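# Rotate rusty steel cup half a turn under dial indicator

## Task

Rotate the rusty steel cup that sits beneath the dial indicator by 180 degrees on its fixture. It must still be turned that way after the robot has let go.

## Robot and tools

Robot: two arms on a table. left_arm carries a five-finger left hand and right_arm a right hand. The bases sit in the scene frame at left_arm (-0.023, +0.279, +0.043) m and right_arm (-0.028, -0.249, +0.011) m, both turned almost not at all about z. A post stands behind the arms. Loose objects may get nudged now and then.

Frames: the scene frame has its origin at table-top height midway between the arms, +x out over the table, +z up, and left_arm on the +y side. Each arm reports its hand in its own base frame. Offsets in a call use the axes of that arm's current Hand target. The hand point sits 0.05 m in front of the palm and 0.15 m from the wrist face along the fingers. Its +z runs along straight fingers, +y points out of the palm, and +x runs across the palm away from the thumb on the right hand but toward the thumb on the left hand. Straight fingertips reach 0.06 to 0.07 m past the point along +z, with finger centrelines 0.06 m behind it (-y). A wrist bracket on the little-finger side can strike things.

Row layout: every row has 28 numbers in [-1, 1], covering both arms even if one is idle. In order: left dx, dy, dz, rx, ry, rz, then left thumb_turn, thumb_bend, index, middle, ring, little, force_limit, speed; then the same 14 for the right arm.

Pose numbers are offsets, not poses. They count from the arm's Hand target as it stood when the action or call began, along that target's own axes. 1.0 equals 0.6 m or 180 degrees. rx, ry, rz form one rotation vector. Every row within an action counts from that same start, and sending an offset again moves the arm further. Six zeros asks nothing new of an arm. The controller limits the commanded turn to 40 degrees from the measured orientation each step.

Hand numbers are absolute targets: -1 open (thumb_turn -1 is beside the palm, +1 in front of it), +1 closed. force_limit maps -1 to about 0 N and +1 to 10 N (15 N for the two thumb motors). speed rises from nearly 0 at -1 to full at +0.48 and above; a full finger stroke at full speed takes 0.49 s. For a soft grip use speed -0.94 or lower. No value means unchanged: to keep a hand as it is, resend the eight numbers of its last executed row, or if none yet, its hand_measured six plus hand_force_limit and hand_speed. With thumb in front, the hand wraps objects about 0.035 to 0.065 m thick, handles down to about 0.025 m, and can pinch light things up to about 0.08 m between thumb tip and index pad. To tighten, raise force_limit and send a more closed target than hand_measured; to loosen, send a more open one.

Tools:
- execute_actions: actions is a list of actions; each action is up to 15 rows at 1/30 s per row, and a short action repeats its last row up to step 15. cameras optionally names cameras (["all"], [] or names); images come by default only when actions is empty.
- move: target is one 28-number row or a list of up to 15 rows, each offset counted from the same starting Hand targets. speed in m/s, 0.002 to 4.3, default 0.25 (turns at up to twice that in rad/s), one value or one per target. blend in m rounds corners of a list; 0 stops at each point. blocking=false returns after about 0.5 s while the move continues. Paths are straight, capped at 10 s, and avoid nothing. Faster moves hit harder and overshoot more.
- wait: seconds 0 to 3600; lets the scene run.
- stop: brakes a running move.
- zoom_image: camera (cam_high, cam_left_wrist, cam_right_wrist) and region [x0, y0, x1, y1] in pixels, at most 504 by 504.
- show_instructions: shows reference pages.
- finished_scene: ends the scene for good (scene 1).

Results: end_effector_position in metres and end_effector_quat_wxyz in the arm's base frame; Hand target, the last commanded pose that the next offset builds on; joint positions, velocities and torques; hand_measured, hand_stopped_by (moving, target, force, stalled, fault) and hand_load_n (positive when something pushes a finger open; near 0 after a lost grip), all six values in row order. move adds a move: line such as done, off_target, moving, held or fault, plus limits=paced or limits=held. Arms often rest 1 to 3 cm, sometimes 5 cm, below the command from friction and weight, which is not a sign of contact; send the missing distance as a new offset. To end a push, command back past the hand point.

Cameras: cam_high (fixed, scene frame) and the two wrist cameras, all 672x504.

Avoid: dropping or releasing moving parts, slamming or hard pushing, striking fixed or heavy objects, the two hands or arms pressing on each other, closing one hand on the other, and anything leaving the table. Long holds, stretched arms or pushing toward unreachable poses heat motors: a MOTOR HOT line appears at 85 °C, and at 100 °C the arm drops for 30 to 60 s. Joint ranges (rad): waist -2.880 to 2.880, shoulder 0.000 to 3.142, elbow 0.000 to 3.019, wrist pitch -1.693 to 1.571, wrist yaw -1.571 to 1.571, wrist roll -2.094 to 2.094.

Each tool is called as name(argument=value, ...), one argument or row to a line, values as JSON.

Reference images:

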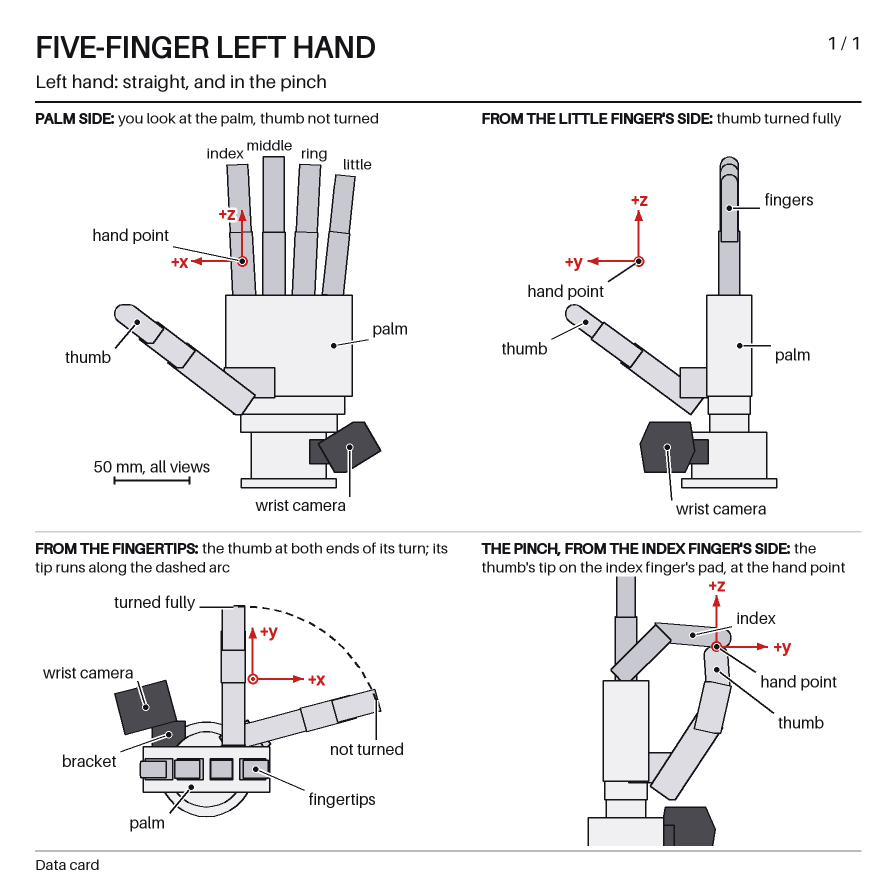

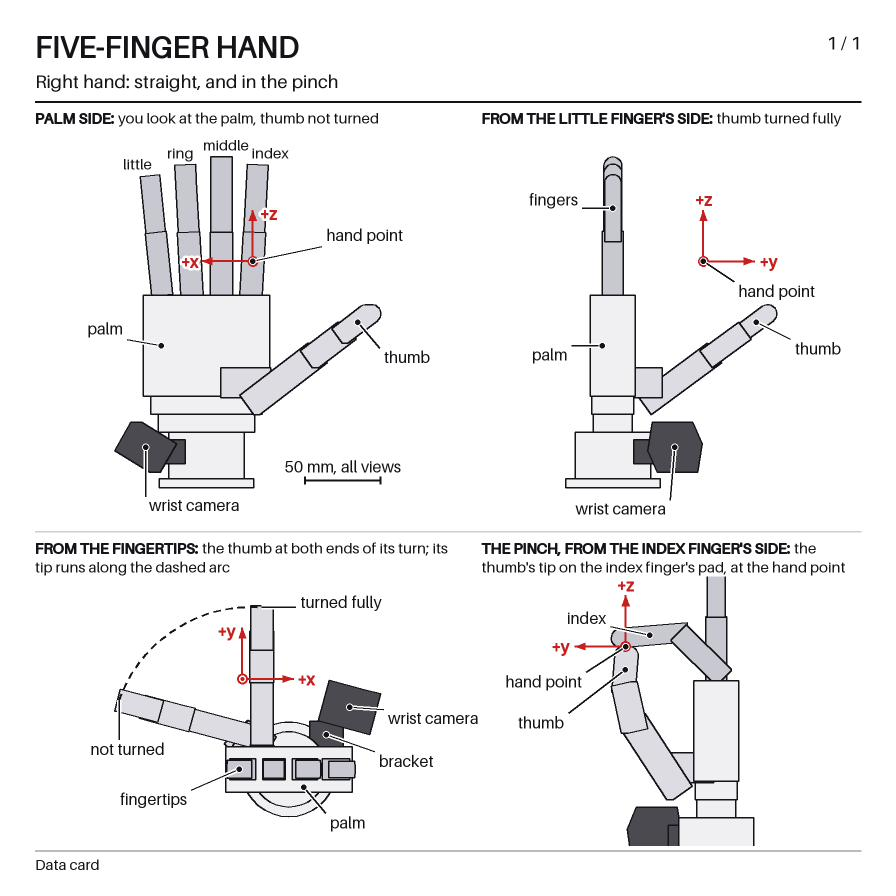

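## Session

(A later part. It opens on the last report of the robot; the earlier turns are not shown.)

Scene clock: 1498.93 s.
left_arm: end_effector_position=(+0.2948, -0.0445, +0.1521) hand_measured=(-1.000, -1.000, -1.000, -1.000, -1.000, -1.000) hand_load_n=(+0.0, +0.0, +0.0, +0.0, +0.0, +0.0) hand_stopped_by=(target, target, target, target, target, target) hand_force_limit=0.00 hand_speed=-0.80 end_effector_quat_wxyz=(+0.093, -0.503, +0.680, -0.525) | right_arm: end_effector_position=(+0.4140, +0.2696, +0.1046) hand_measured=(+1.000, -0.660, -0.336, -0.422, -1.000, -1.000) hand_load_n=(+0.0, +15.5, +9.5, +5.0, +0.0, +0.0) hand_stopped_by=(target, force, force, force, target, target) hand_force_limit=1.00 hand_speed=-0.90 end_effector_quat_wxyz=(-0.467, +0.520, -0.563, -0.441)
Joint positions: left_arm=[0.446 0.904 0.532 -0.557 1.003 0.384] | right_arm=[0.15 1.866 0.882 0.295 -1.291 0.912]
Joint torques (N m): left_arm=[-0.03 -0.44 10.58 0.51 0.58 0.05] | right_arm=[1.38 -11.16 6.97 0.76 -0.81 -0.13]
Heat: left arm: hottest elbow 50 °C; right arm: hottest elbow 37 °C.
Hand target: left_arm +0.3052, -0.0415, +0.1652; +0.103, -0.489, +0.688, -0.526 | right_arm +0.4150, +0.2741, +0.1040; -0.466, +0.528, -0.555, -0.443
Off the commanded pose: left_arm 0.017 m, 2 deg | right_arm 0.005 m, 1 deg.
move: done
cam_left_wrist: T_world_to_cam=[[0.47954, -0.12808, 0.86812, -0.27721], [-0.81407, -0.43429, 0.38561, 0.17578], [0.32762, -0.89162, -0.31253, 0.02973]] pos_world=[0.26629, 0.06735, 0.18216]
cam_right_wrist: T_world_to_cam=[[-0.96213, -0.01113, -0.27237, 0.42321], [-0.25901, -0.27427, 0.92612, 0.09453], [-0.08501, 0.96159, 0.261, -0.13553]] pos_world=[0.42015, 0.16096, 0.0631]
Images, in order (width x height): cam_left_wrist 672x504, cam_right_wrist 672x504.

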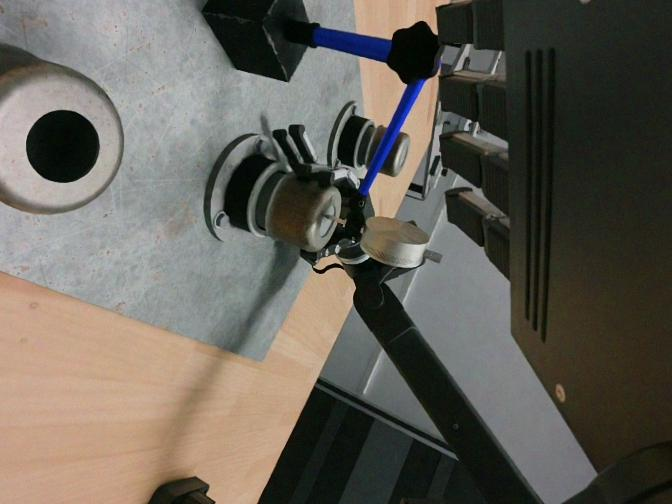

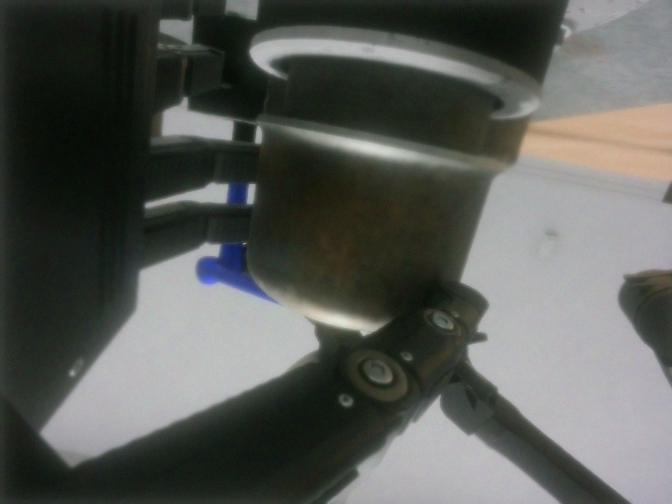

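move(
  target=[0,0,0,0,0,0,-1,-1,-1,-1,-1,-1,0,-0.8,0,0,0,0,0,0,1,-0.9,-0.9,-0.9,-1,-1,0.5,-0.6],
  speed=0.12,
  cameras=["cam_right_wrist", "cam_high", "cam_left_wrist"],
)

zoom_image(
  camera="cam_left_wrist",
  region=[252, 155, 342, 265],
)

zoom_image(
  camera="cam_right_wrist",
  region=[200, 20, 500, 320],
)

zoom_image(
  camera="cam_high",
  region=[190, 225, 270, 305],
)

Scene clock: 1511.20 s.
left_arm: end_effector_position=(+0.2948, -0.0445, +0.1521) hand_measured=(-1.000, -1.000, -1.000, -1.000, -1.000, -1.000) hand_load_n=(+0.0, +0.0, +0.0, +0.0, +0.0, +0.0) hand_stopped_by=(target, target, target, target, target, target) hand_force_limit=0.00 hand_speed=-0.80 end_effector_quat_wxyz=(+0.093, -0.503, +0.680, -0.525) | right_arm: end_effector_position=(+0.4122, +0.2707, +0.1054) hand_measured=(+1.000, -0.900, -0.900, -0.900, -1.000, -1.000) hand_load_n=(+0.0, +0.0, +0.0, +0.0, +0.0, +0.0) hand_stopped_by=(target, target, target, target, target, target) hand_force_limit=0.50 hand_speed=-0.60 end_effector_quat_wxyz=(-0.466, +0.522, -0.560, -0.443)
Joint positions: left_arm=[0.446 0.904 0.532 -0.557 1.003 0.384] | right_arm=[0.153 1.866 0.882 0.294 -1.297 0.91]
Joint torques (N m): left_arm=[0.03 -0.44 10.55 0.55 0.58 0.05] | right_arm=[1.26 -11.11 6.89 0.9 -0.58 -0.1]
Heat: left arm: hottest elbow 50 °C; right arm: hottest elbow 38 °C.
Hand target: left_arm +0.3052, -0.0415, +0.1652; +0.103, -0.489, +0.688, -0.526 | right_arm +0.4150, +0.2742, +0.1041; -0.467, +0.527, -0.555, -0.443
Off the commanded pose: left_arm 0.017 m, 2 deg | right_arm 0.005 m, 1 deg.
move: done
cam_left_wrist: T_world_to_cam=[[0.47954, -0.12808, 0.86812, -0.27721], [-0.81407, -0.43429, 0.38561, 0.17578], [0.32762, -0.89162, -0.31253, 0.02973]] pos_world=[0.26629, 0.06735, 0.18216]
cam_right_wrist: T_world_to_cam=[[-0.96177, -0.01796, -0.27326, 0.42356], [-0.25756, -0.27961, 0.92492, 0.09472], [-0.09302, 0.95995, 0.26429, -0.13341]] pos_world=[0.41936, 0.16216, 0.06339]

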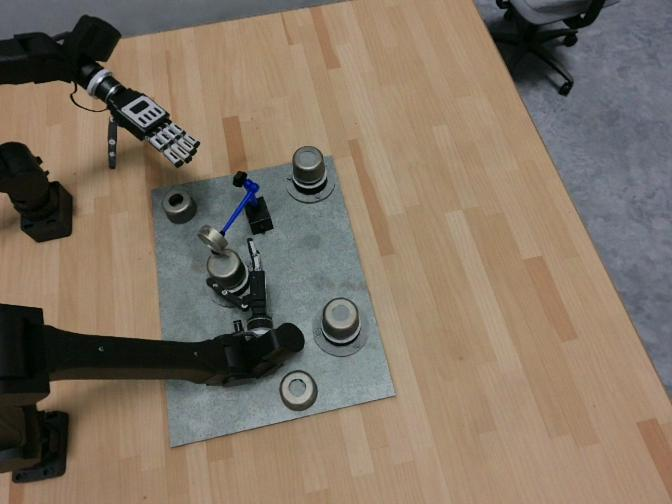

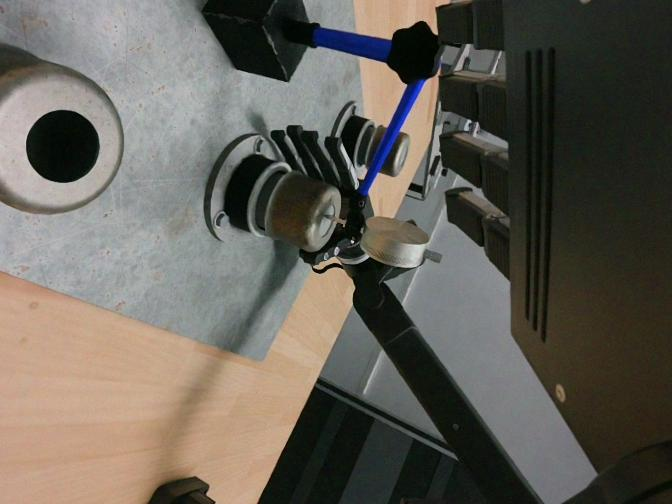

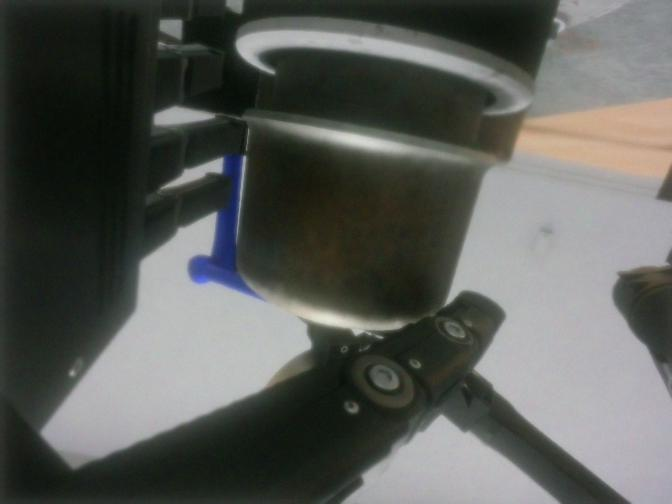

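Scaled by 4.582 from the camera's image (finer frame: 960x720).

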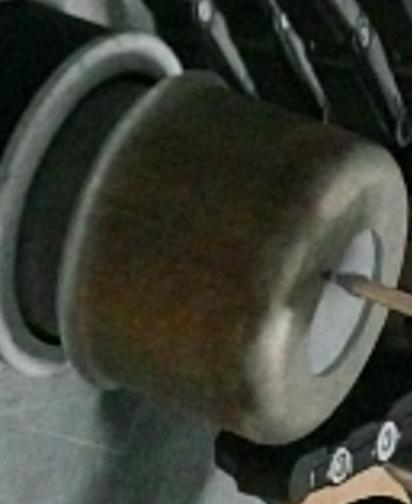

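Scaled by 1.680 from the camera's image (finer frame: 960x720).

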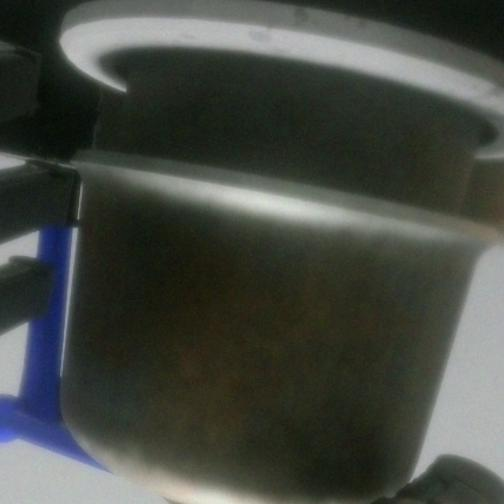

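Scaled by 6.300 from the camera's image (finer frame: 960x720).

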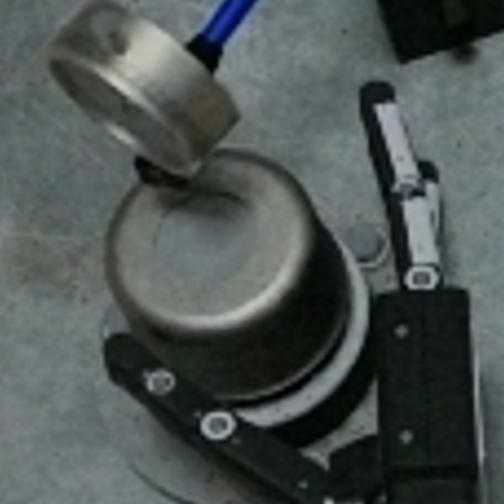

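move(
  target=[
    [0,0,0,0,0,0,-1,-1,-1,-1,-1,-1,0,-0.8,0.0068,-0.0005,-0.0670,0.0055,0,0.001,1,-0.9,-0.9,-0.9,-1,-1,0.5,-0.6],
    [0,0,0,0,0,0,-1,-1,-1,-1,-1,-1,0,-0.8,0.0067,0.0325,-0.0667,0.1368,0,0.0241,1,-0.9,-0.9,-0.9,-1,-1,0.5,-0.6],
    [0,0,0,0,0,0,-1,-1,-1,-1,-1,-1,0,-0.8,0.0043,0.0623,-0.0529,0.2681,0,0.0473,1,-0.9,-0.9,-0.9,-1,-1,0.5,-0.6],
    [0,0,0,0,0,0,-1,-1,-1,-1,-1,-1,0,-0.8,0.0004,0.0827,-0.0308,0.3884,0,0.0685,1,-0.9,-0.9,-0.9,-1,-1,0.5,-0.6],
    [0,0,0,0,0,0,-1,-1,-1,-1,-1,-1,0,-0.8,-0.0050,0.0935,-0.0001,0.5198,0,0.0916,1,-0.9,-0.9,-0.9,-1,-1,0.5,-0.6],
  ],
  speed=0.25,
  blend=0.008,
  cameras=["cam_right_wrist"],
)

Scene clock: 1543.70 s.
left_arm: end_effector_position=(+0.2948, -0.0445, +0.1521) hand_measured=(-1.000, -1.000, -1.000, -1.000, -1.000, -1.000) hand_load_n=(+0.0, +0.0, +0.0, +0.0, +0.0, +0.0) hand_stopped_by=(target, target, target, target, target, target) hand_force_limit=0.00 hand_speed=-0.80 end_effector_quat_wxyz=(+0.093, -0.503, +0.680, -0.525) | right_arm: end_effector_position=(+0.3561, +0.2696, +0.0971) hand_measured=(+1.000, -0.900, -0.900, -0.900, -1.000, -1.000) hand_load_n=(+0.0, +0.0, +0.0, +0.0, -0.5, +0.0) hand_stopped_by=(target, target, target, target, target, target) hand_force_limit=0.50 hand_speed=-0.60 end_effector_quat_wxyz=(+0.637, +0.043, +0.768, -0.058)
Joint positions: left_arm=[0.446 0.904 0.532 -0.557 1.003 0.384] | right_arm=[1 1.639 0.333 0.882 1.111 1.921]
Joint torques (N m): left_arm=[-0.09 -0.38 10.62 0.51 0.59 0.06] | right_arm=[1.14 -7.47 4.96 1.29 0.38 0.14]
Heat: left arm: hottest elbow 50 °C; right arm: hottest elbow 38 °C.
Hand target: left_arm +0.3052, -0.0415, +0.1652; +0.103, -0.489, +0.688, -0.526 | right_arm +0.3589, +0.2775, +0.1069; +0.641, +0.054, +0.764, -0.045
Off the commanded pose: left_arm 0.017 m, 2 deg | right_arm 0.013 m, 2 deg.
move: off_target (right_arm)
cam_right_wrist: T_world_to_cam=[[0.05245, 0.94778, -0.31458, -0.25025], [-0.24325, 0.31765, 0.91647, -0.07776], [0.96854, 0.02845, 0.24721, -0.26069]] pos_world=[0.2467, 0.2693, 0.05698]

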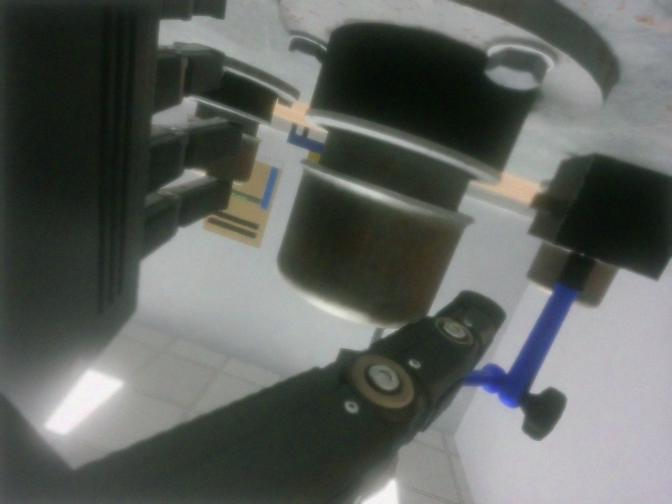

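move(
  target=[
    [0,0,0,0,0,0,-1,-1,-1,-1,-1,-1,0,-0.8,-0.0121,0.0137,0.0593,0,0,0,1,-0.9,-0.9,-0.9,-1,-1,0.5,-0.6],
    [0,0,0,0,0,0,-1,-1,-1,-1,-1,-1,0,-0.8,-0.0118,0.0040,0.0575,-0.0711,0,-0.0125,1,-0.9,-0.9,-0.9,-1,-1,0.5,-0.6],
  ],
  speed=0.15,
  cameras=["cam_right_wrist"],
)

Scene clock: 1555.70 s.
left_arm: end_effector_position=(+0.2948, -0.0445, +0.1521) hand_measured=(-1.000, -1.000, -1.000, -1.000, -1.000, -1.000) hand_load_n=(+0.0, +0.0, +0.0, +0.0, +0.0, +0.0) hand_stopped_by=(target, target, target, target, target, target) hand_force_limit=0.00 hand_speed=-0.80 end_effector_quat_wxyz=(+0.093, -0.503, +0.680, -0.525) | right_arm: end_effector_position=(+0.3935, +0.2773, +0.1097) hand_measured=(+1.000, -0.900, -0.900, -0.900, -1.000, -1.000) hand_load_n=(-0.5, +0.0, +0.0, +0.0, +0.0, +0.0) hand_stopped_by=(target, target, target, target, target, target) hand_force_limit=0.50 hand_speed=-0.60 end_effector_quat_wxyz=(+0.641, -0.030, +0.766, +0.033)
Joint positions: left_arm=[0.446 0.904 0.532 -0.557 1.003 0.384] | right_arm=[0.779 1.662 0.326 1.108 0.676 1.727]
Joint torques (N m): left_arm=[-0.03 -0.26 10.58 0.53 0.59 0.05] | right_arm=[0.26 -6.3 3.12 2.65 0.01 -0.1]
Heat: left arm: hottest elbow 50 °C; right arm: hottest elbow 38 °C.
Hand target: left_arm +0.3052, -0.0415, +0.1652; +0.103, -0.489, +0.688, -0.526 | right_arm +0.3942, +0.2750, +0.1080; +0.642, -0.033, +0.765, +0.028
Off the commanded pose: left_arm 0.017 m, 2 deg | right_arm 0.003 m, 1 deg.
move: done
cam_right_wrist: T_world_to_cam=[[-0.16315, 0.94831, -0.27221, -0.1755], [-0.31122, 0.21235, 0.92631, -0.02774], [0.93623, 0.23584, 0.26049, -0.34654]] pos_world=[0.28718, 0.25405, 0.0682]

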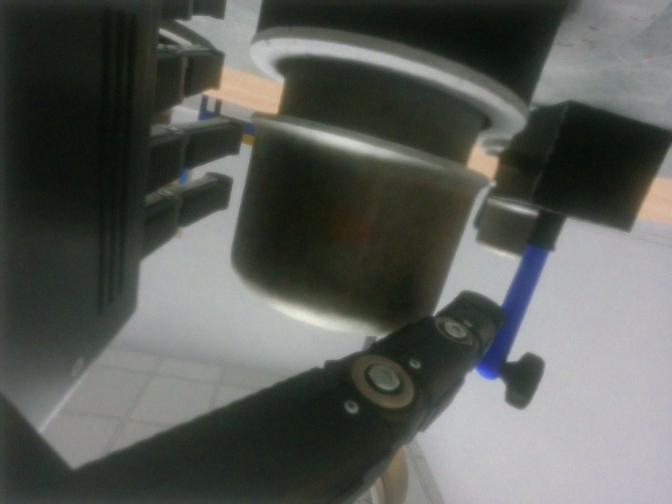

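move(
  target=[
    [0,0,0,0,0,0,-1,-1,-1,-1,-1,-1,0,-0.8,0.0062,-0.0058,0.0020,0,0,0,1,-0.85,-0.75,-0.8,-1,-1,0.5,-0.6],
  ],
  speed=0.12,
)

Scene clock: 1560.77 s.
left_arm: end_effector_position=(+0.2948, -0.0445, +0.1521) hand_measured=(-1.000, -1.000, -1.000, -1.000, -1.000, -1.000) hand_load_n=(+0.0, +0.0, +0.0, +0.0, +0.0, -0.5) hand_stopped_by=(target, target, target, target, target, target) hand_force_limit=0.00 hand_speed=-0.80 end_effector_quat_wxyz=(+0.093, -0.503, +0.680, -0.525) | right_arm: end_effector_position=(+0.3940, +0.2749, +0.1069) hand_measured=(+1.000, -0.850, -0.750, -0.800, -1.000, -1.000) hand_load_n=(-0.5, +0.0, +0.0, +0.0, +0.0, +0.0) hand_stopped_by=(target, target, target, target, target, target) hand_force_limit=0.50 hand_speed=-0.60 end_effector_quat_wxyz=(+0.642, -0.031, +0.766, +0.034)
Joint positions: left_arm=[0.446 0.904 0.532 -0.557 1.003 0.384] | right_arm=[0.771 1.679 0.322 1.134 0.665 1.723]
Joint torques (N m): left_arm=[0.21 -0.62 10.55 0.51 0.57 0.05] | right_arm=[0.26 -6.07 2.97 2.63 0.01 -0.1]
Heat: left arm: hottest elbow 50 °C; right arm: hottest elbow 38 °C.
Hand target: left_arm +0.3052, -0.0415, +0.1652; +0.103, -0.489, +0.688, -0.526 | right_arm +0.3951, +0.2717, +0.1042; +0.642, -0.033, +0.765, +0.028
Off the commanded pose: left_arm 0.017 m, 2 deg | right_arm 0.004 m, 1 deg.
move: done

move(
  target=[0,0,0,0,0,0,-1,-1,-1,-1,-1,-1,0,-0.8,0,0,0,0,0,0,1,0.1,0.1,0.1,-1,-1,1.0,-0.9],
  speed=0.12,
  cameras=["cam_right_wrist"],
)

Scene clock: 1567.50 s.
left_arm: end_effector_position=(+0.2948, -0.0445, +0.1521) hand_measured=(-1.000, -1.000, -1.000, -1.000, -1.000, -1.000) hand_load_n=(-0.5, +0.0, +0.0, +0.0, +0.0, +0.0) hand_stopped_by=(target, target, target, target, target, target) hand_force_limit=0.00 hand_speed=-0.80 end_effector_quat_wxyz=(+0.093, -0.503, +0.680, -0.525) | right_arm: end_effector_position=(+0.3949, +0.2738, +0.1074) hand_measured=(+1.000, -0.660, -0.334, -0.404, -1.000, -1.000) hand_load_n=(-0.5, +18.0, +10.0, +7.5, +0.0, +0.0) hand_stopped_by=(target, force, force, force, target, target) hand_force_limit=1.00 hand_speed=-0.90 end_effector_quat_wxyz=(+0.643, -0.032, +0.765, +0.031)
Joint positions: left_arm=[0.446 0.904 0.532 -0.557 1.003 0.384] | right_arm=[0.767 1.679 0.322 1.138 0.665 1.714]
Joint torques (N m): left_arm=[0.15 -0.62 10.58 0.47 0.59 0.07] | right_arm=[0.38 -5.95 2.96 2.52 0.04 -0.01]
Heat: left arm: hottest elbow 50 °C; right arm: hottest elbow 37 °C.
Hand target: left_arm +0.3052, -0.0415, +0.1652; +0.103, -0.489, +0.688, -0.526 | right_arm +0.3951, +0.2717, +0.1041; +0.642, -0.033, +0.765, +0.028
Off the commanded pose: left_arm 0.017 m, 2 deg | right_arm 0.004 m, 0 deg.
move: done
cam_right_wrist: T_world_to_cam=[[-0.16244, 0.94699, -0.27716, -0.17194], [-0.31624, 0.21611, 0.92374, -0.02316], [0.93467, 0.2377, 0.26437, -0.34668]] pos_world=[0.28878, 0.25024, 0.06539]

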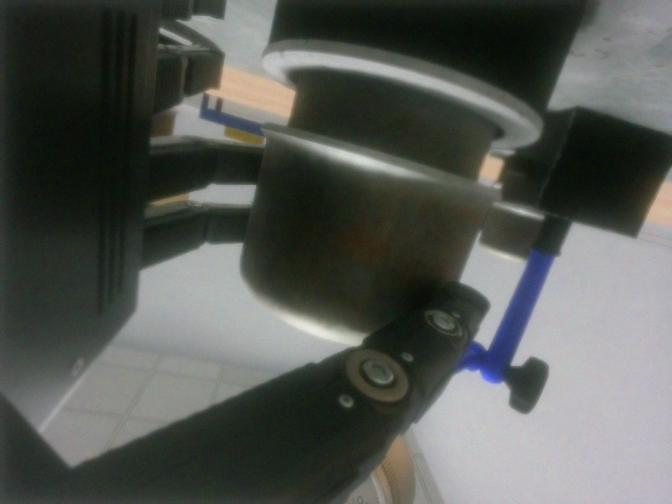

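move(
  target=[0,0,0,0,0,0,-1,-1,-1,-1,-1,-1,0,-0.8,-0.0004,-0.0037,0.0025,-0.0657,0,-0.0116,1,0.1,0.1,0.1,-1,-1,1.0,-0.9],
  speed=0.08,
  cameras=["cam_right_wrist", "cam_left_wrist"],
)

zoom_image(
  camera="cam_left_wrist",
  region=[252, 155, 342, 265],
)

Scene clock: 1579.47 s.
left_arm: end_effector_position=(+0.2948, -0.0445, +0.1521) hand_measured=(-1.000, -1.000, -1.000, -1.000, -1.000, -1.000) hand_load_n=(+0.0, +0.0, +0.0, +0.0, +0.0, +0.0) hand_stopped_by=(target, target, target, target, target, target) hand_force_limit=0.00 hand_speed=-0.80 end_effector_quat_wxyz=(+0.093, -0.503, +0.680, -0.525) | right_arm: end_effector_position=(+0.3969, +0.2691, +0.1079) hand_measured=(+1.000, -0.660, -0.334, -0.404, -1.000, -1.000) hand_load_n=(-2.5, +16.5, +9.0, +6.0, +0.0, +0.0) hand_stopped_by=(target, force, force, force, target, target) hand_force_limit=1.00 hand_speed=-0.90 end_effector_quat_wxyz=(+0.637, -0.109, +0.757, +0.094)
Joint positions: left_arm=[0.446 0.904 0.532 -0.557 1.003 0.384] | right_arm=[0.604 1.683 0.294 1.209 0.309 1.629]
Joint torques (N m): left_arm=[0.09 -0.67 10.58 0.57 0.57 0.05] | right_arm=[0.56 -5.77 3.12 2.58 -0.35 -0.01]
Heat: left arm: hottest elbow 50 °C; right arm: hottest elbow 37 °C.
Hand target: left_arm +0.3052, -0.0415, +0.1652; +0.103, -0.489, +0.688, -0.526 | right_arm +0.3967, +0.2695, +0.1041; +0.636, -0.113, +0.757, +0.095
Off the commanded pose: left_arm 0.017 m, 2 deg | right_arm 0.004 m, 0 deg.
move: done
cam_left_wrist: T_world_to_cam=[[0.47954, -0.12808, 0.86812, -0.27721], [-0.81407, -0.43429, 0.38561, 0.17578], [0.32762, -0.89162, -0.31253, 0.02973]] pos_world=[0.26629, 0.06735, 0.18216]
cam_right_wrist: T_world_to_cam=[[-0.34718, 0.89497, -0.28015, -0.07937], [-0.35556, 0.15081, 0.92241, 0.01128], [0.86778, 0.41985, 0.26586, -0.37021]] pos_world=[0.29772, 0.22477, 0.06579]
Images, in order (width x height): cam_left_wrist 672x504, cam_right_wrist 672x504.

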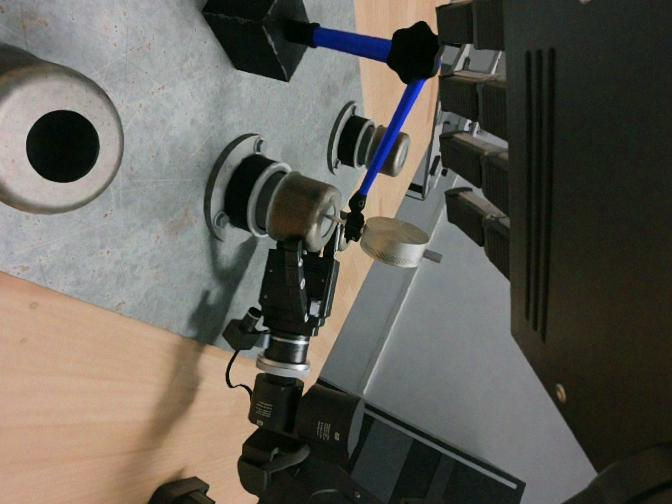

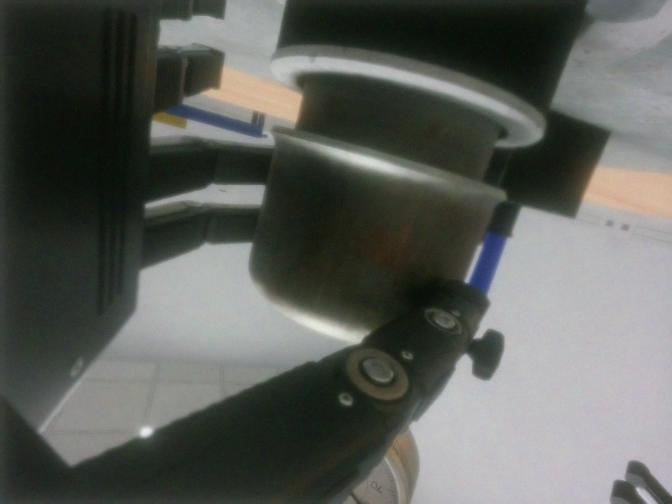

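Scaled by 4.582 from the camera's image (finer frame: 960x720).

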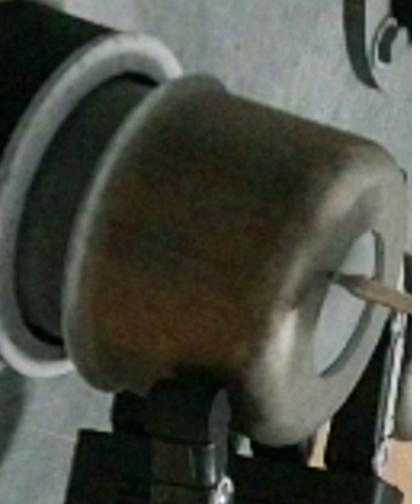

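move(
  target=[0,0,0,0,0,0,-1,-1,-1,-1,-1,-1,0,-0.8,-0.0006,-0.0022,0.0034,-0.0657,0,-0.0116,1,0.1,0.1,0.1,-1,-1,1.0,-0.9],
  speed=0.08,
  cameras=["cam_right_wrist"],
)

Scene clock: 1588.40 s.
left_arm: end_effector_position=(+0.2948, -0.0445, +0.1521) hand_measured=(-1.000, -1.000, -1.000, -1.000, -1.000, -1.000) hand_load_n=(-0.5, +0.0, +0.0, +0.0, +0.0, +0.0) hand_stopped_by=(target, target, target, target, target, target) hand_force_limit=0.00 hand_speed=-0.80 end_effector_quat_wxyz=(+0.093, -0.503, +0.680, -0.525) | right_arm: end_effector_position=(+0.3984, +0.2607, +0.1073) hand_measured=(+1.000, -0.660, -0.334, -0.404, -1.000, -1.000) hand_load_n=(-2.0, +9.5, +5.5, +5.0, +0.0, +0.0) hand_stopped_by=(target, force, force, force, target, target) hand_force_limit=1.00 hand_speed=-0.90 end_effector_quat_wxyz=(+0.625, -0.179, +0.744, +0.157)
Joint positions: left_arm=[0.446 0.904 0.532 -0.557 1.003 0.384] | right_arm=[0.434 1.694 0.304 1.219 -0.048 1.572]
Joint torques (N m): left_arm=[-0.15 -0.67 10.54 0.57 0.57 0.05] | right_arm=[1.26 -5.71 4.42 2 -0.65 -0.1]
Heat: left arm: hottest elbow 50 °C; right arm: hottest elbow 37 °C.
Hand target: left_arm +0.3052, -0.0415, +0.1652; +0.103, -0.489, +0.688, -0.526 | right_arm +0.3990, +0.2689, +0.1042; +0.623, -0.192, +0.741, +0.161
Off the commanded pose: left_arm 0.017 m, 2 deg | right_arm 0.009 m, 2 deg.
move: done
cam_right_wrist: T_world_to_cam=[[-0.51161, 0.81406, -0.27487, 0.01454], [-0.37488, 0.07637, 0.92392, 0.04066], [0.77312, 0.57573, 0.2661, -0.37074]] pos_world=[0.30931, 0.19851, 0.06509]

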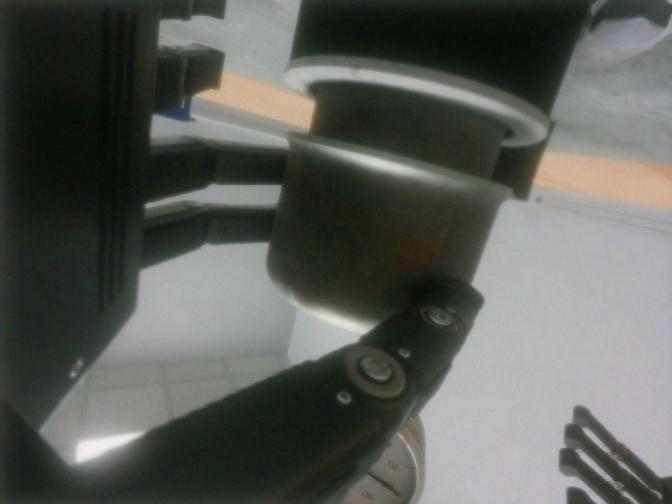

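move(
  target=[
    [0,0,0,0,0,0,-1,-1,-1,-1,-1,-1,0,-0.8,0,0,0,0,0,0,1,-0.85,-0.75,-0.8,-1,-1,0.5,-0.6],
    [0,0,0,0,0,0,-1,-1,-1,-1,-1,-1,0,-0.8,-0.0017,0.0070,0.0095,0,0,0,1,-0.85,-0.75,-0.8,-1,-1,0.5,-0.6],
  ],
  speed=0.12,
  cameras=["cam_right_wrist", "cam_left_wrist"],
)

zoom_image(
  camera="cam_left_wrist",
  region=[252, 155, 342, 265],
)

Scene clock: 1619.40 s.
left_arm: end_effector_position=(+0.2948, -0.0445, +0.1521) hand_measured=(-1.000, -1.000, -1.000, -1.000, -1.000, -1.000) hand_load_n=(-0.5, +0.0, -0.5, +0.0, +0.0, +0.0) hand_stopped_by=(target, target, target, target, target, target) hand_force_limit=0.00 hand_speed=-0.80 end_effector_quat_wxyz=(+0.093, -0.503, +0.680, -0.525) | right_arm: end_effector_position=(+0.3985, +0.2700, +0.1069) hand_measured=(+1.000, -0.850, -0.750, -0.800, -1.000, -1.000) hand_load_n=(-0.5, +0.0, +0.0, +0.0, +0.0, +0.0) hand_stopped_by=(target, target, target, target, target, target) hand_force_limit=0.50 hand_speed=-0.60 end_effector_quat_wxyz=(+0.624, -0.186, +0.742, +0.163)
Joint positions: left_arm=[0.446 0.904 0.532 -0.557 1.003 0.384] | right_arm=[0.451 1.703 0.318 1.214 -0.05 1.572]
Joint torques (N m): left_arm=[0.09 -0.56 10.54 0.51 0.59 0.07] | right_arm=[1.08 -6.24 4.57 1.84 0.03 -0.07]
Heat: left arm: hottest elbow 50 °C; right arm: hottest elbow 37 °C.
Hand target: left_arm +0.3052, -0.0415, +0.1652; +0.103, -0.489, +0.688, -0.526 | right_arm +0.4021, +0.2753, +0.1042; +0.623, -0.192, +0.741, +0.161
Off the commanded pose: left_arm 0.017 m, 2 deg | right_arm 0.007 m, 1 deg.
move: done
cam_left_wrist: T_world_to_cam=[[0.47954, -0.12808, 0.86812, -0.27721], [-0.81407, -0.43429, 0.38561, 0.17578], [0.32762, -0.89162, -0.31253, 0.02973]] pos_world=[0.26629, 0.06735, 0.18216]
cam_right_wrist: T_world_to_cam=[[-0.52679, 0.80441, -0.27462, 0.01551], [-0.37701, 0.06845, 0.92368, 0.04333], [0.76181, 0.59012, 0.26721, -0.37556]] pos_world=[0.31061, 0.20618, 0.06459]
Images, in order (width x height): cam_left_wrist 672x504, cam_right_wrist 672x504.

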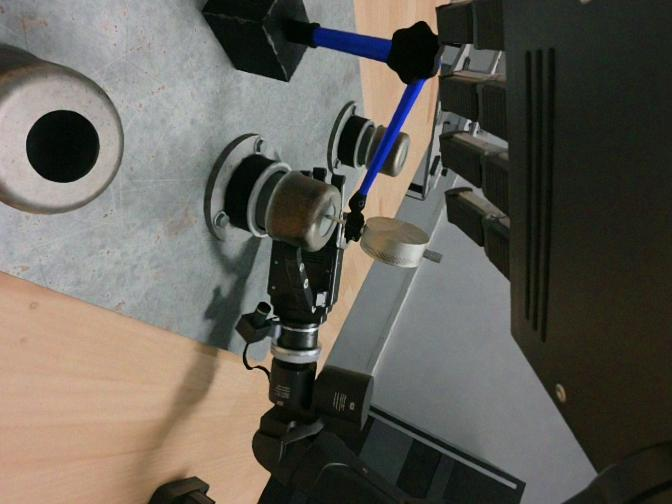

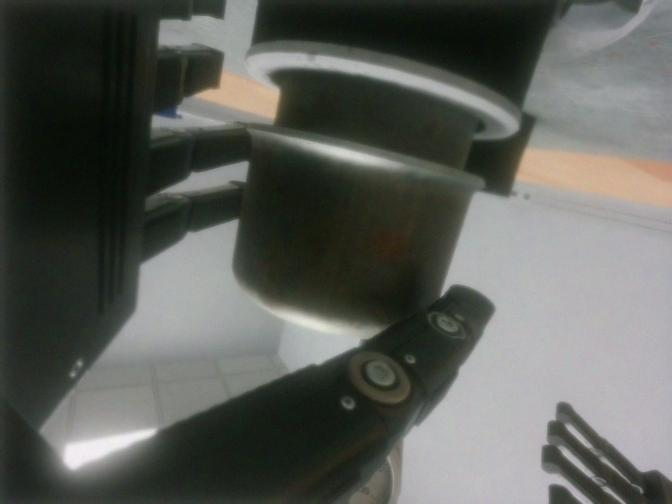

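Scaled by 4.582 from the camera's image (finer frame: 960x720).

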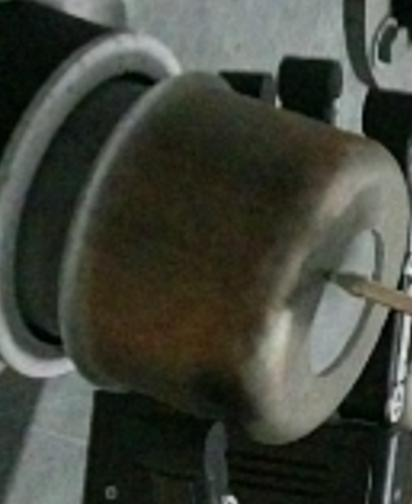

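move(
  target=[0,0,0,0,0,0,-1,-1,-1,-1,-1,-1,0,-0.8,0,0,0,0,0,0,1,0.1,0.1,0.1,-1,-1,1.0,-0.9],
  speed=0.12,
  cameras=["cam_right_wrist"],
)

Scene clock: 1626.57 s.
left_arm: end_effector_position=(+0.2948, -0.0445, +0.1521) hand_measured=(-1.000, -1.000, -1.000, -1.000, -1.000, -1.000) hand_load_n=(+0.0, +0.0, +0.0, +0.0, +0.0, +0.0) hand_stopped_by=(target, target, target, target, target, target) hand_force_limit=0.00 hand_speed=-0.80 end_effector_quat_wxyz=(+0.093, -0.503, +0.680, -0.525) | right_arm: end_effector_position=(+0.4006, +0.2695, +0.1076) hand_measured=(+1.000, -0.660, -0.336, -0.412, -1.000, -1.000) hand_load_n=(-1.0, +17.0, +10.0, +7.0, +0.0, +0.0) hand_stopped_by=(target, force, force, force, target, target) hand_force_limit=1.00 hand_speed=-0.90 end_effector_quat_wxyz=(+0.625, -0.184, +0.741, +0.160)
Joint positions: left_arm=[0.446 0.904 0.532 -0.557 1.003 0.384] | right_arm=[0.451 1.704 0.322 1.214 -0.043 1.57]
Joint torques (N m): left_arm=[-0.03 -0.62 10.58 0.51 0.57 0.05] | right_arm=[1.03 -6.3 4.25 1.77 -0.24 -0.04]
Heat: left arm: hottest elbow 50 °C; right arm: hottest elbow 37 °C.
Hand target: left_arm +0.3052, -0.0415, +0.1652; +0.103, -0.489, +0.688, -0.526 | right_arm +0.4021, +0.2753, +0.1040; +0.622, -0.192, +0.742, +0.161
Off the commanded pose: left_arm 0.017 m, 2 deg | right_arm 0.007 m, 1 deg.
move: done
cam_right_wrist: T_world_to_cam=[[-0.52025, 0.80767, -0.2775, 0.01398], [-0.37989, 0.07215, 0.92221, 0.04378], [0.76487, 0.5852, 0.26929, -0.3772]] pos_world=[0.31241, 0.20629, 0.06508]

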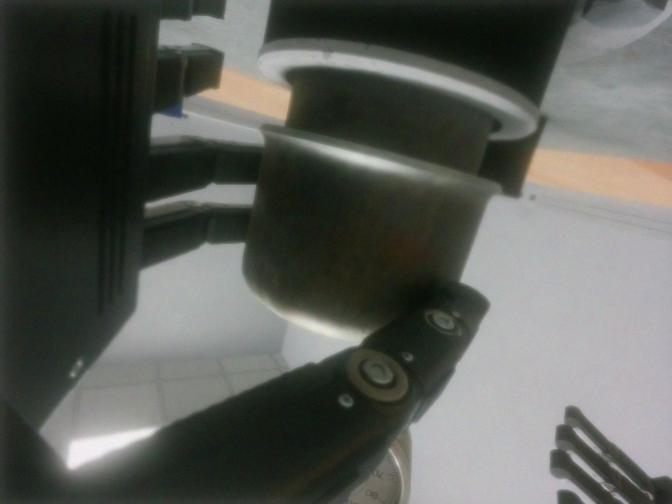

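move(
  target=[0,0,0,0,0,0,-1,-1,-1,-1,-1,-1,0,-0.8,-0.0003,-0.0028,0.0015,-0.0438,0,-0.0077,1,0.1,0.1,0.1,-1,-1,1.0,-0.9],
  speed=0.08,
)

Scene clock: 1634.97 s.
left_arm: end_effector_position=(+0.2948, -0.0445, +0.1521) hand_measured=(-1.000, -1.000, -1.000, -1.000, -1.000, -1.000) hand_load_n=(+0.0, +0.0, +0.0, +0.0, +0.0, +0.0) hand_stopped_by=(target, target, target, target, target, target) hand_force_limit=0.00 hand_speed=-0.80 end_effector_quat_wxyz=(+0.093, -0.503, +0.680, -0.525) | right_arm: end_effector_position=(+0.4025, +0.2686, +0.1072) hand_measured=(+1.000, -0.660, -0.336, -0.412, -1.000, -1.000) hand_load_n=(-2.0, +17.5, +10.0, +7.0, +0.0, +0.0) hand_stopped_by=(target, force, force, force, target, target) hand_force_limit=1.00 hand_speed=-0.90 end_effector_quat_wxyz=(+0.614, -0.236, +0.727, +0.198)
Joint positions: left_arm=[0.446 0.904 0.532 -0.557 1.003 0.384] | right_arm=[0.361 1.715 0.358 1.184 -0.261 1.524]
Joint torques (N m): left_arm=[0.21 -0.38 10.56 0.51 0.58 0.05] | right_arm=[0.97 -6.53 4.6 1.72 -0.66 -0.02]
Heat: left arm: hottest elbow 50 °C; right arm: hottest elbow 37 °C.
Hand target: left_arm +0.3052, -0.0415, +0.1652; +0.103, -0.489, +0.688, -0.526 | right_arm +0.4039, +0.2743, +0.1043; +0.610, -0.243, +0.726, +0.204
Off the commanded pose: left_arm 0.017 m, 2 deg | right_arm 0.007 m, 1 deg.
move: done

move(
  target=[
    [0,0,0,0,0,0,-1,-1,-1,-1,-1,-1,0,-0.8,-0.0005,-0.0035,0.0028,-0.0657,0,-0.0116,1,0.1,0.1,0.1,-1,-1,1.0,-0.9],
    [0,0,0,0,0,0,-1,-1,-1,-1,-1,-1,0,-0.8,-0.0011,-0.0063,0.0064,-0.1313,0,-0.0231,1,0.1,0.1,0.1,-1,-1,1.0,-0.9],
  ],
  speed=0.08,
  blend=[0.003,0],
)

Scene clock: 1645.60 s.
left_arm: end_effector_position=(+0.2948, -0.0445, +0.1521) hand_measured=(-1.000, -1.000, -1.000, -1.000, -1.000, -1.000) hand_load_n=(+0.0, +0.0, +0.0, -0.5, +0.0, +0.0) hand_stopped_by=(target, target, target, target, target, target) hand_force_limit=0.00 hand_speed=-0.80 end_effector_quat_wxyz=(+0.093, -0.503, +0.680, -0.525) | right_arm: end_effector_position=(+0.4098, +0.2636, +0.1049) hand_measured=(+1.000, -0.660, -0.336, -0.412, -1.000, -1.000) hand_load_n=(-3.0, +14.5, +8.0, +5.0, +0.0, +0.0) hand_stopped_by=(target, force, force, force, target, target) hand_force_limit=1.00 hand_speed=-0.90 end_effector_quat_wxyz=(+0.559, -0.378, +0.666, +0.317)
Joint positions: left_arm=[0.446 0.904 0.532 -0.557 1.003 0.384] | right_arm=[0.177 1.777 0.55 0.966 -0.837 1.373]
Joint torques (N m): left_arm=[-0.03 -0.62 10.62 0.57 0.57 0.04] | right_arm=[1.96 -8.35 5.94 1.32 -0.78 -0.01]
Heat: left arm: hottest elbow 50 °C; right arm: hottest elbow 36 °C.
Hand target: left_arm +0.3052, -0.0415, +0.1652; +0.103, -0.489, +0.688, -0.526 | right_arm +0.4091, +0.2737, +0.1041; +0.554, -0.389, +0.660, +0.327
Off the commanded pose: left_arm 0.017 m, 2 deg | right_arm 0.010 m, 2 deg.
move: done

wait(
  seconds=0.1,
  cameras=["cam_right_wrist", "cam_left_wrist"],
)

zoom_image(
  camera="cam_left_wrist",
  region=[252, 155, 342, 265],
)

Scene clock: 1649.33 s.
left_arm: end_effector_position=(+0.2948, -0.0445, +0.1521) hand_measured=(-1.000, -1.000, -1.000, -1.000, -1.000, -1.000) hand_load_n=(-0.5, +0.0, +0.0, +0.0, +0.0, +0.0) hand_stopped_by=(target, target, target, target, target, target) hand_force_limit=0.00 hand_speed=-0.80 end_effector_quat_wxyz=(+0.093, -0.503, +0.680, -0.525) | right_arm: end_effector_position=(+0.4098, +0.2636, +0.1049) hand_measured=(+1.000, -0.660, -0.336, -0.412, -1.000, -1.000) hand_load_n=(-3.0, +14.5, +8.0, +5.0, +0.0, +0.0) hand_stopped_by=(target, force, force, force, target, target) hand_force_limit=1.00 hand_speed=-0.90 end_effector_quat_wxyz=(+0.559, -0.378, +0.666, +0.317)
Joint positions: left_arm=[0.446 0.904 0.532 -0.557 1.003 0.384] | right_arm=[0.177 1.777 0.55 0.966 -0.837 1.373]
Joint torques (N m): left_arm=[-0.09 -0.38 10.58 0.53 0.58 0.05] | right_arm=[2.08 -8.29 5.86 1.29 -0.77 -0.02]
Heat: left arm: hottest elbow 50 °C; right arm: hottest elbow 37 °C.
Hand target: left_arm +0.3052, -0.0415, +0.1652; +0.103, -0.489, +0.688, -0.526 | right_arm +0.4091, +0.2737, +0.1041; +0.554, -0.389, +0.660, +0.327
Off the commanded pose: left_arm 0.017 m, 2 deg | right_arm 0.010 m, 2 deg.
wait: 0.10 s; at rest from the start
cam_left_wrist: T_world_to_cam=[[0.47954, -0.12808, 0.86812, -0.27721], [-0.81407, -0.43429, 0.38561, 0.17578], [0.32762, -0.89162, -0.31253, 0.02973]] pos_world=[0.26629, 0.06735, 0.18216]
cam_right_wrist: T_world_to_cam=[[-0.85988, 0.42408, -0.2842, 0.26379], [-0.36591, -0.12379, 0.92238, 0.09616], [0.35598, 0.89712, 0.26162, -0.294]] pos_world=[0.36667, 0.16379, 0.06319]
Images, in order (width x height): cam_left_wrist 672x504, cam_right_wrist 672x504.

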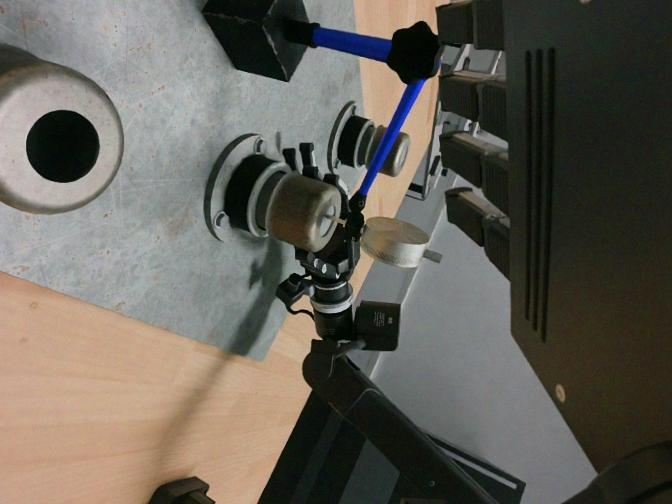

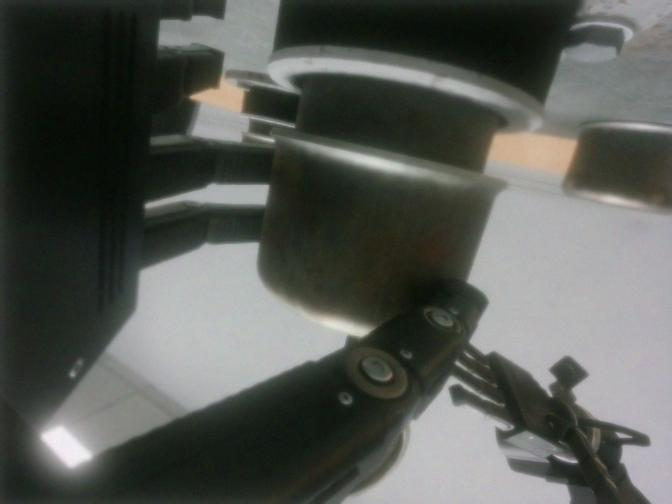

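Scaled by 4.582 from the camera's image (finer frame: 960x720).

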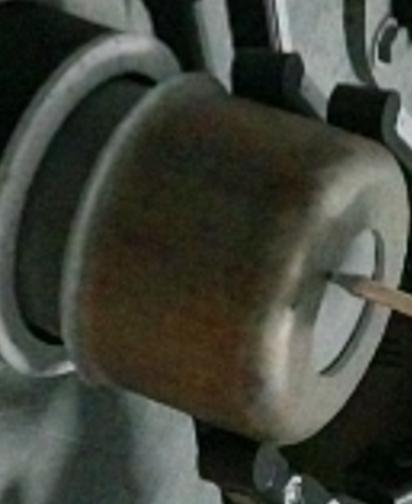

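move(
  target=[
    [0,0,0,0,0,0,-1,-1,-1,-1,-1,-1,0,-0.8,0,0,0,0,0,0,1,-0.85,-0.75,-0.8,-1,-1,0.5,-0.6],
    [0,0,0,0,0,0,-1,-1,-1,-1,-1,-1,0,-0.8,-0.0014,0.0025,-0.0023,0,0,0,1,-0.85,-0.75,-0.8,-1,-1,0.5,-0.6],
  ],
  speed=0.12,
  cameras=["cam_right_wrist"],
)

Scene clock: 1661.53 s.
left_arm: end_effector_position=(+0.2948, -0.0445, +0.1521) hand_measured=(-1.000, -1.000, -1.000, -1.000, -1.000, -1.000) hand_load_n=(+0.0, +0.0, +0.0, +0.0, -0.5, +0.0) hand_stopped_by=(target, target, target, target, target, target) hand_force_limit=0.00 hand_speed=-0.80 end_effector_quat_wxyz=(+0.093, -0.503, +0.680, -0.525) | right_arm: end_effector_position=(+0.4041, +0.2697, +0.1052) hand_measured=(+1.000, -0.850, -0.750, -0.800, -1.000, -1.000) hand_load_n=(+0.0, +0.0, +0.0, +0.0, +0.0, +0.0) hand_stopped_by=(target, target, target, target, target, target) hand_force_limit=0.50 hand_speed=-0.60 end_effector_quat_wxyz=(+0.555, -0.385, +0.662, +0.325)
Joint positions: left_arm=[0.446 0.904 0.532 -0.557 1.003 0.384] | right_arm=[0.19 1.777 0.551 0.962 -0.85 1.373]
Joint torques (N m): left_arm=[-0.03 -0.67 10.59 0.46 0.57 0.06] | right_arm=[1.2 -8.88 5.38 1.36 -0.28 -0.02]
Heat: left arm: hottest elbow 50 °C; right arm: hottest elbow 37 °C.
Hand target: left_arm +0.3052, -0.0415, +0.1652; +0.103, -0.489, +0.688, -0.526 | right_arm +0.4073, +0.2733, +0.1053; +0.554, -0.389, +0.660, +0.327
Off the commanded pose: left_arm 0.017 m, 2 deg | right_arm 0.005 m, 0 deg.
move: done
cam_right_wrist: T_world_to_cam=[[-0.87126, 0.40265, -0.28066, 0.26641], [-0.35996, -0.13546, 0.92308, 0.09516], [0.33366, 0.90528, 0.26296, -0.29078]] pos_world=[0.36339, 0.16886, 0.06339]

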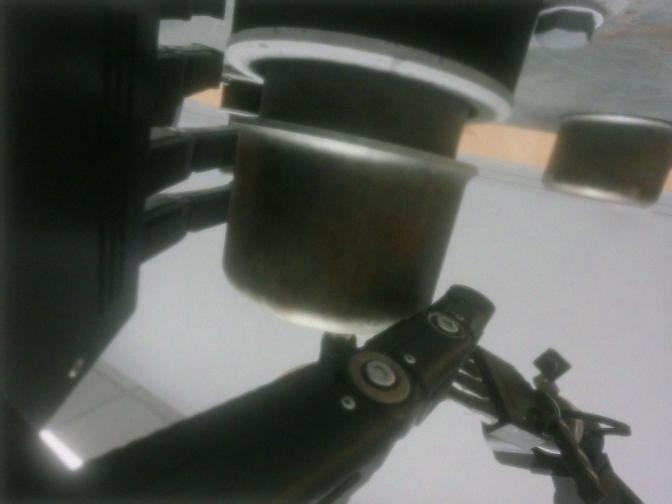

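move(
  target=[0,0,0,0,0,0,-1,-1,-1,-1,-1,-1,0,-0.8,0,-0.0025,0,0,0,0,1,0.1,0.1,0.1,-1,-1,1.0,-0.9],
  speed=0.12,
  cameras=["cam_right_wrist"],
)

Scene clock: 1673.93 s.
left_arm: end_effector_position=(+0.2948, -0.0445, +0.1521) hand_measured=(-1.000, -1.000, -1.000, -1.000, -1.000, -1.000) hand_load_n=(+0.0, +0.0, +0.0, +0.0, +0.0, +0.0) hand_stopped_by=(target, target, target, target, target, target) hand_force_limit=0.00 hand_speed=-0.80 end_effector_quat_wxyz=(+0.093, -0.503, +0.680, -0.525) | right_arm: end_effector_position=(+0.4070, +0.2701, +0.1064) hand_measured=(+1.000, -0.660, -0.344, -0.432, -1.000, -1.000) hand_load_n=(+0.0, +16.0, +10.0, +5.5, +0.0, +0.0) hand_stopped_by=(target, force, force, force, target, target) hand_force_limit=1.00 hand_speed=-0.90 end_effector_quat_wxyz=(+0.557, -0.385, +0.661, +0.323)
Joint positions: left_arm=[0.446 0.904 0.532 -0.557 1.003 0.384] | right_arm=[0.19 1.777 0.557 0.959 -0.846 1.372]
Joint torques (N m): left_arm=[-0.09 -0.5 10.59 0.53 0.57 0.06] | right_arm=[0.91 -8.76 5.19 1.43 -0.49 -0.01]
Heat: left arm: hottest elbow 51 °C; right arm: hottest elbow 37 °C.
Hand target: left_arm +0.3052, -0.0415, +0.1652; +0.103, -0.489, +0.688, -0.526 | right_arm +0.4086, +0.2726, +0.1053; +0.554, -0.389, +0.660, +0.327
Off the commanded pose: left_arm 0.017 m, 2 deg | right_arm 0.003 m, 1 deg.
move: done
cam_right_wrist: T_world_to_cam=[[-0.86895, 0.40496, -0.28448, 0.268], [-0.36418, -0.13401, 0.92163, 0.09661], [0.3351, 0.90446, 0.26393, -0.29282]] pos_world=[0.36619, 0.16926, 0.06448]

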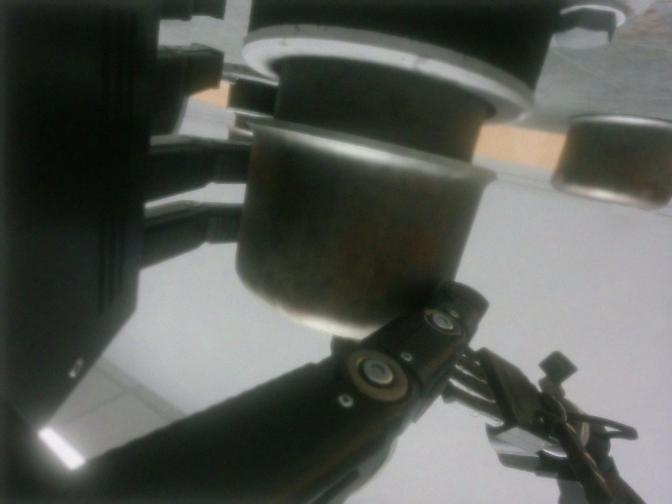

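move(
  target=[0,0,0,0,0,0,-1,-1,-1,-1,-1,-1,0,-0.8,-0.0005,-0.0025,0.0026,-0.0492,0,-0.0087,1,0.1,0.1,0.1,-1,-1,1.0,-0.9],
  speed=0.08,
)

Scene clock: 1682.27 s.
left_arm: end_effector_position=(+0.2948, -0.0445, +0.1521) hand_measured=(-1.000, -1.000, -1.000, -1.000, -1.000, -1.000) hand_load_n=(-0.5, +0.0, +0.0, +0.0, +0.0, +0.0) hand_stopped_by=(target, target, target, target, target, target) hand_force_limit=0.00 hand_speed=-0.80 end_effector_quat_wxyz=(+0.093, -0.503, +0.680, -0.525) | right_arm: end_effector_position=(+0.4084, +0.2708, +0.1054) hand_measured=(+1.000, -0.660, -0.344, -0.432, -1.000, -1.000) hand_load_n=(-1.0, +16.0, +9.5, +5.5, +0.0, +0.0) hand_stopped_by=(target, force, force, force, target, target) hand_force_limit=1.00 hand_speed=-0.90 end_effector_quat_wxyz=(+0.529, -0.434, +0.632, +0.365)
Joint positions: left_arm=[0.446 0.904 0.532 -0.557 1.003 0.384] | right_arm=[0.166 1.805 0.65 0.819 -1.014 1.284]
Joint torques (N m): left_arm=[0.03 -0.56 10.56 0.57 0.56 0.05] | right_arm=[0.85 -9.41 6 1.09 -0.76 -0.03]
Heat: left arm: hottest elbow 51 °C; right arm: hottest elbow 37 °C.
Hand target: left_arm +0.3052, -0.0415, +0.1652; +0.103, -0.489, +0.688, -0.526 | right_arm +0.4105, +0.2734, +0.1052; +0.527, -0.439, +0.627, +0.369
Off the commanded pose: left_arm 0.017 m, 2 deg | right_arm 0.003 m, 1 deg.
move: done


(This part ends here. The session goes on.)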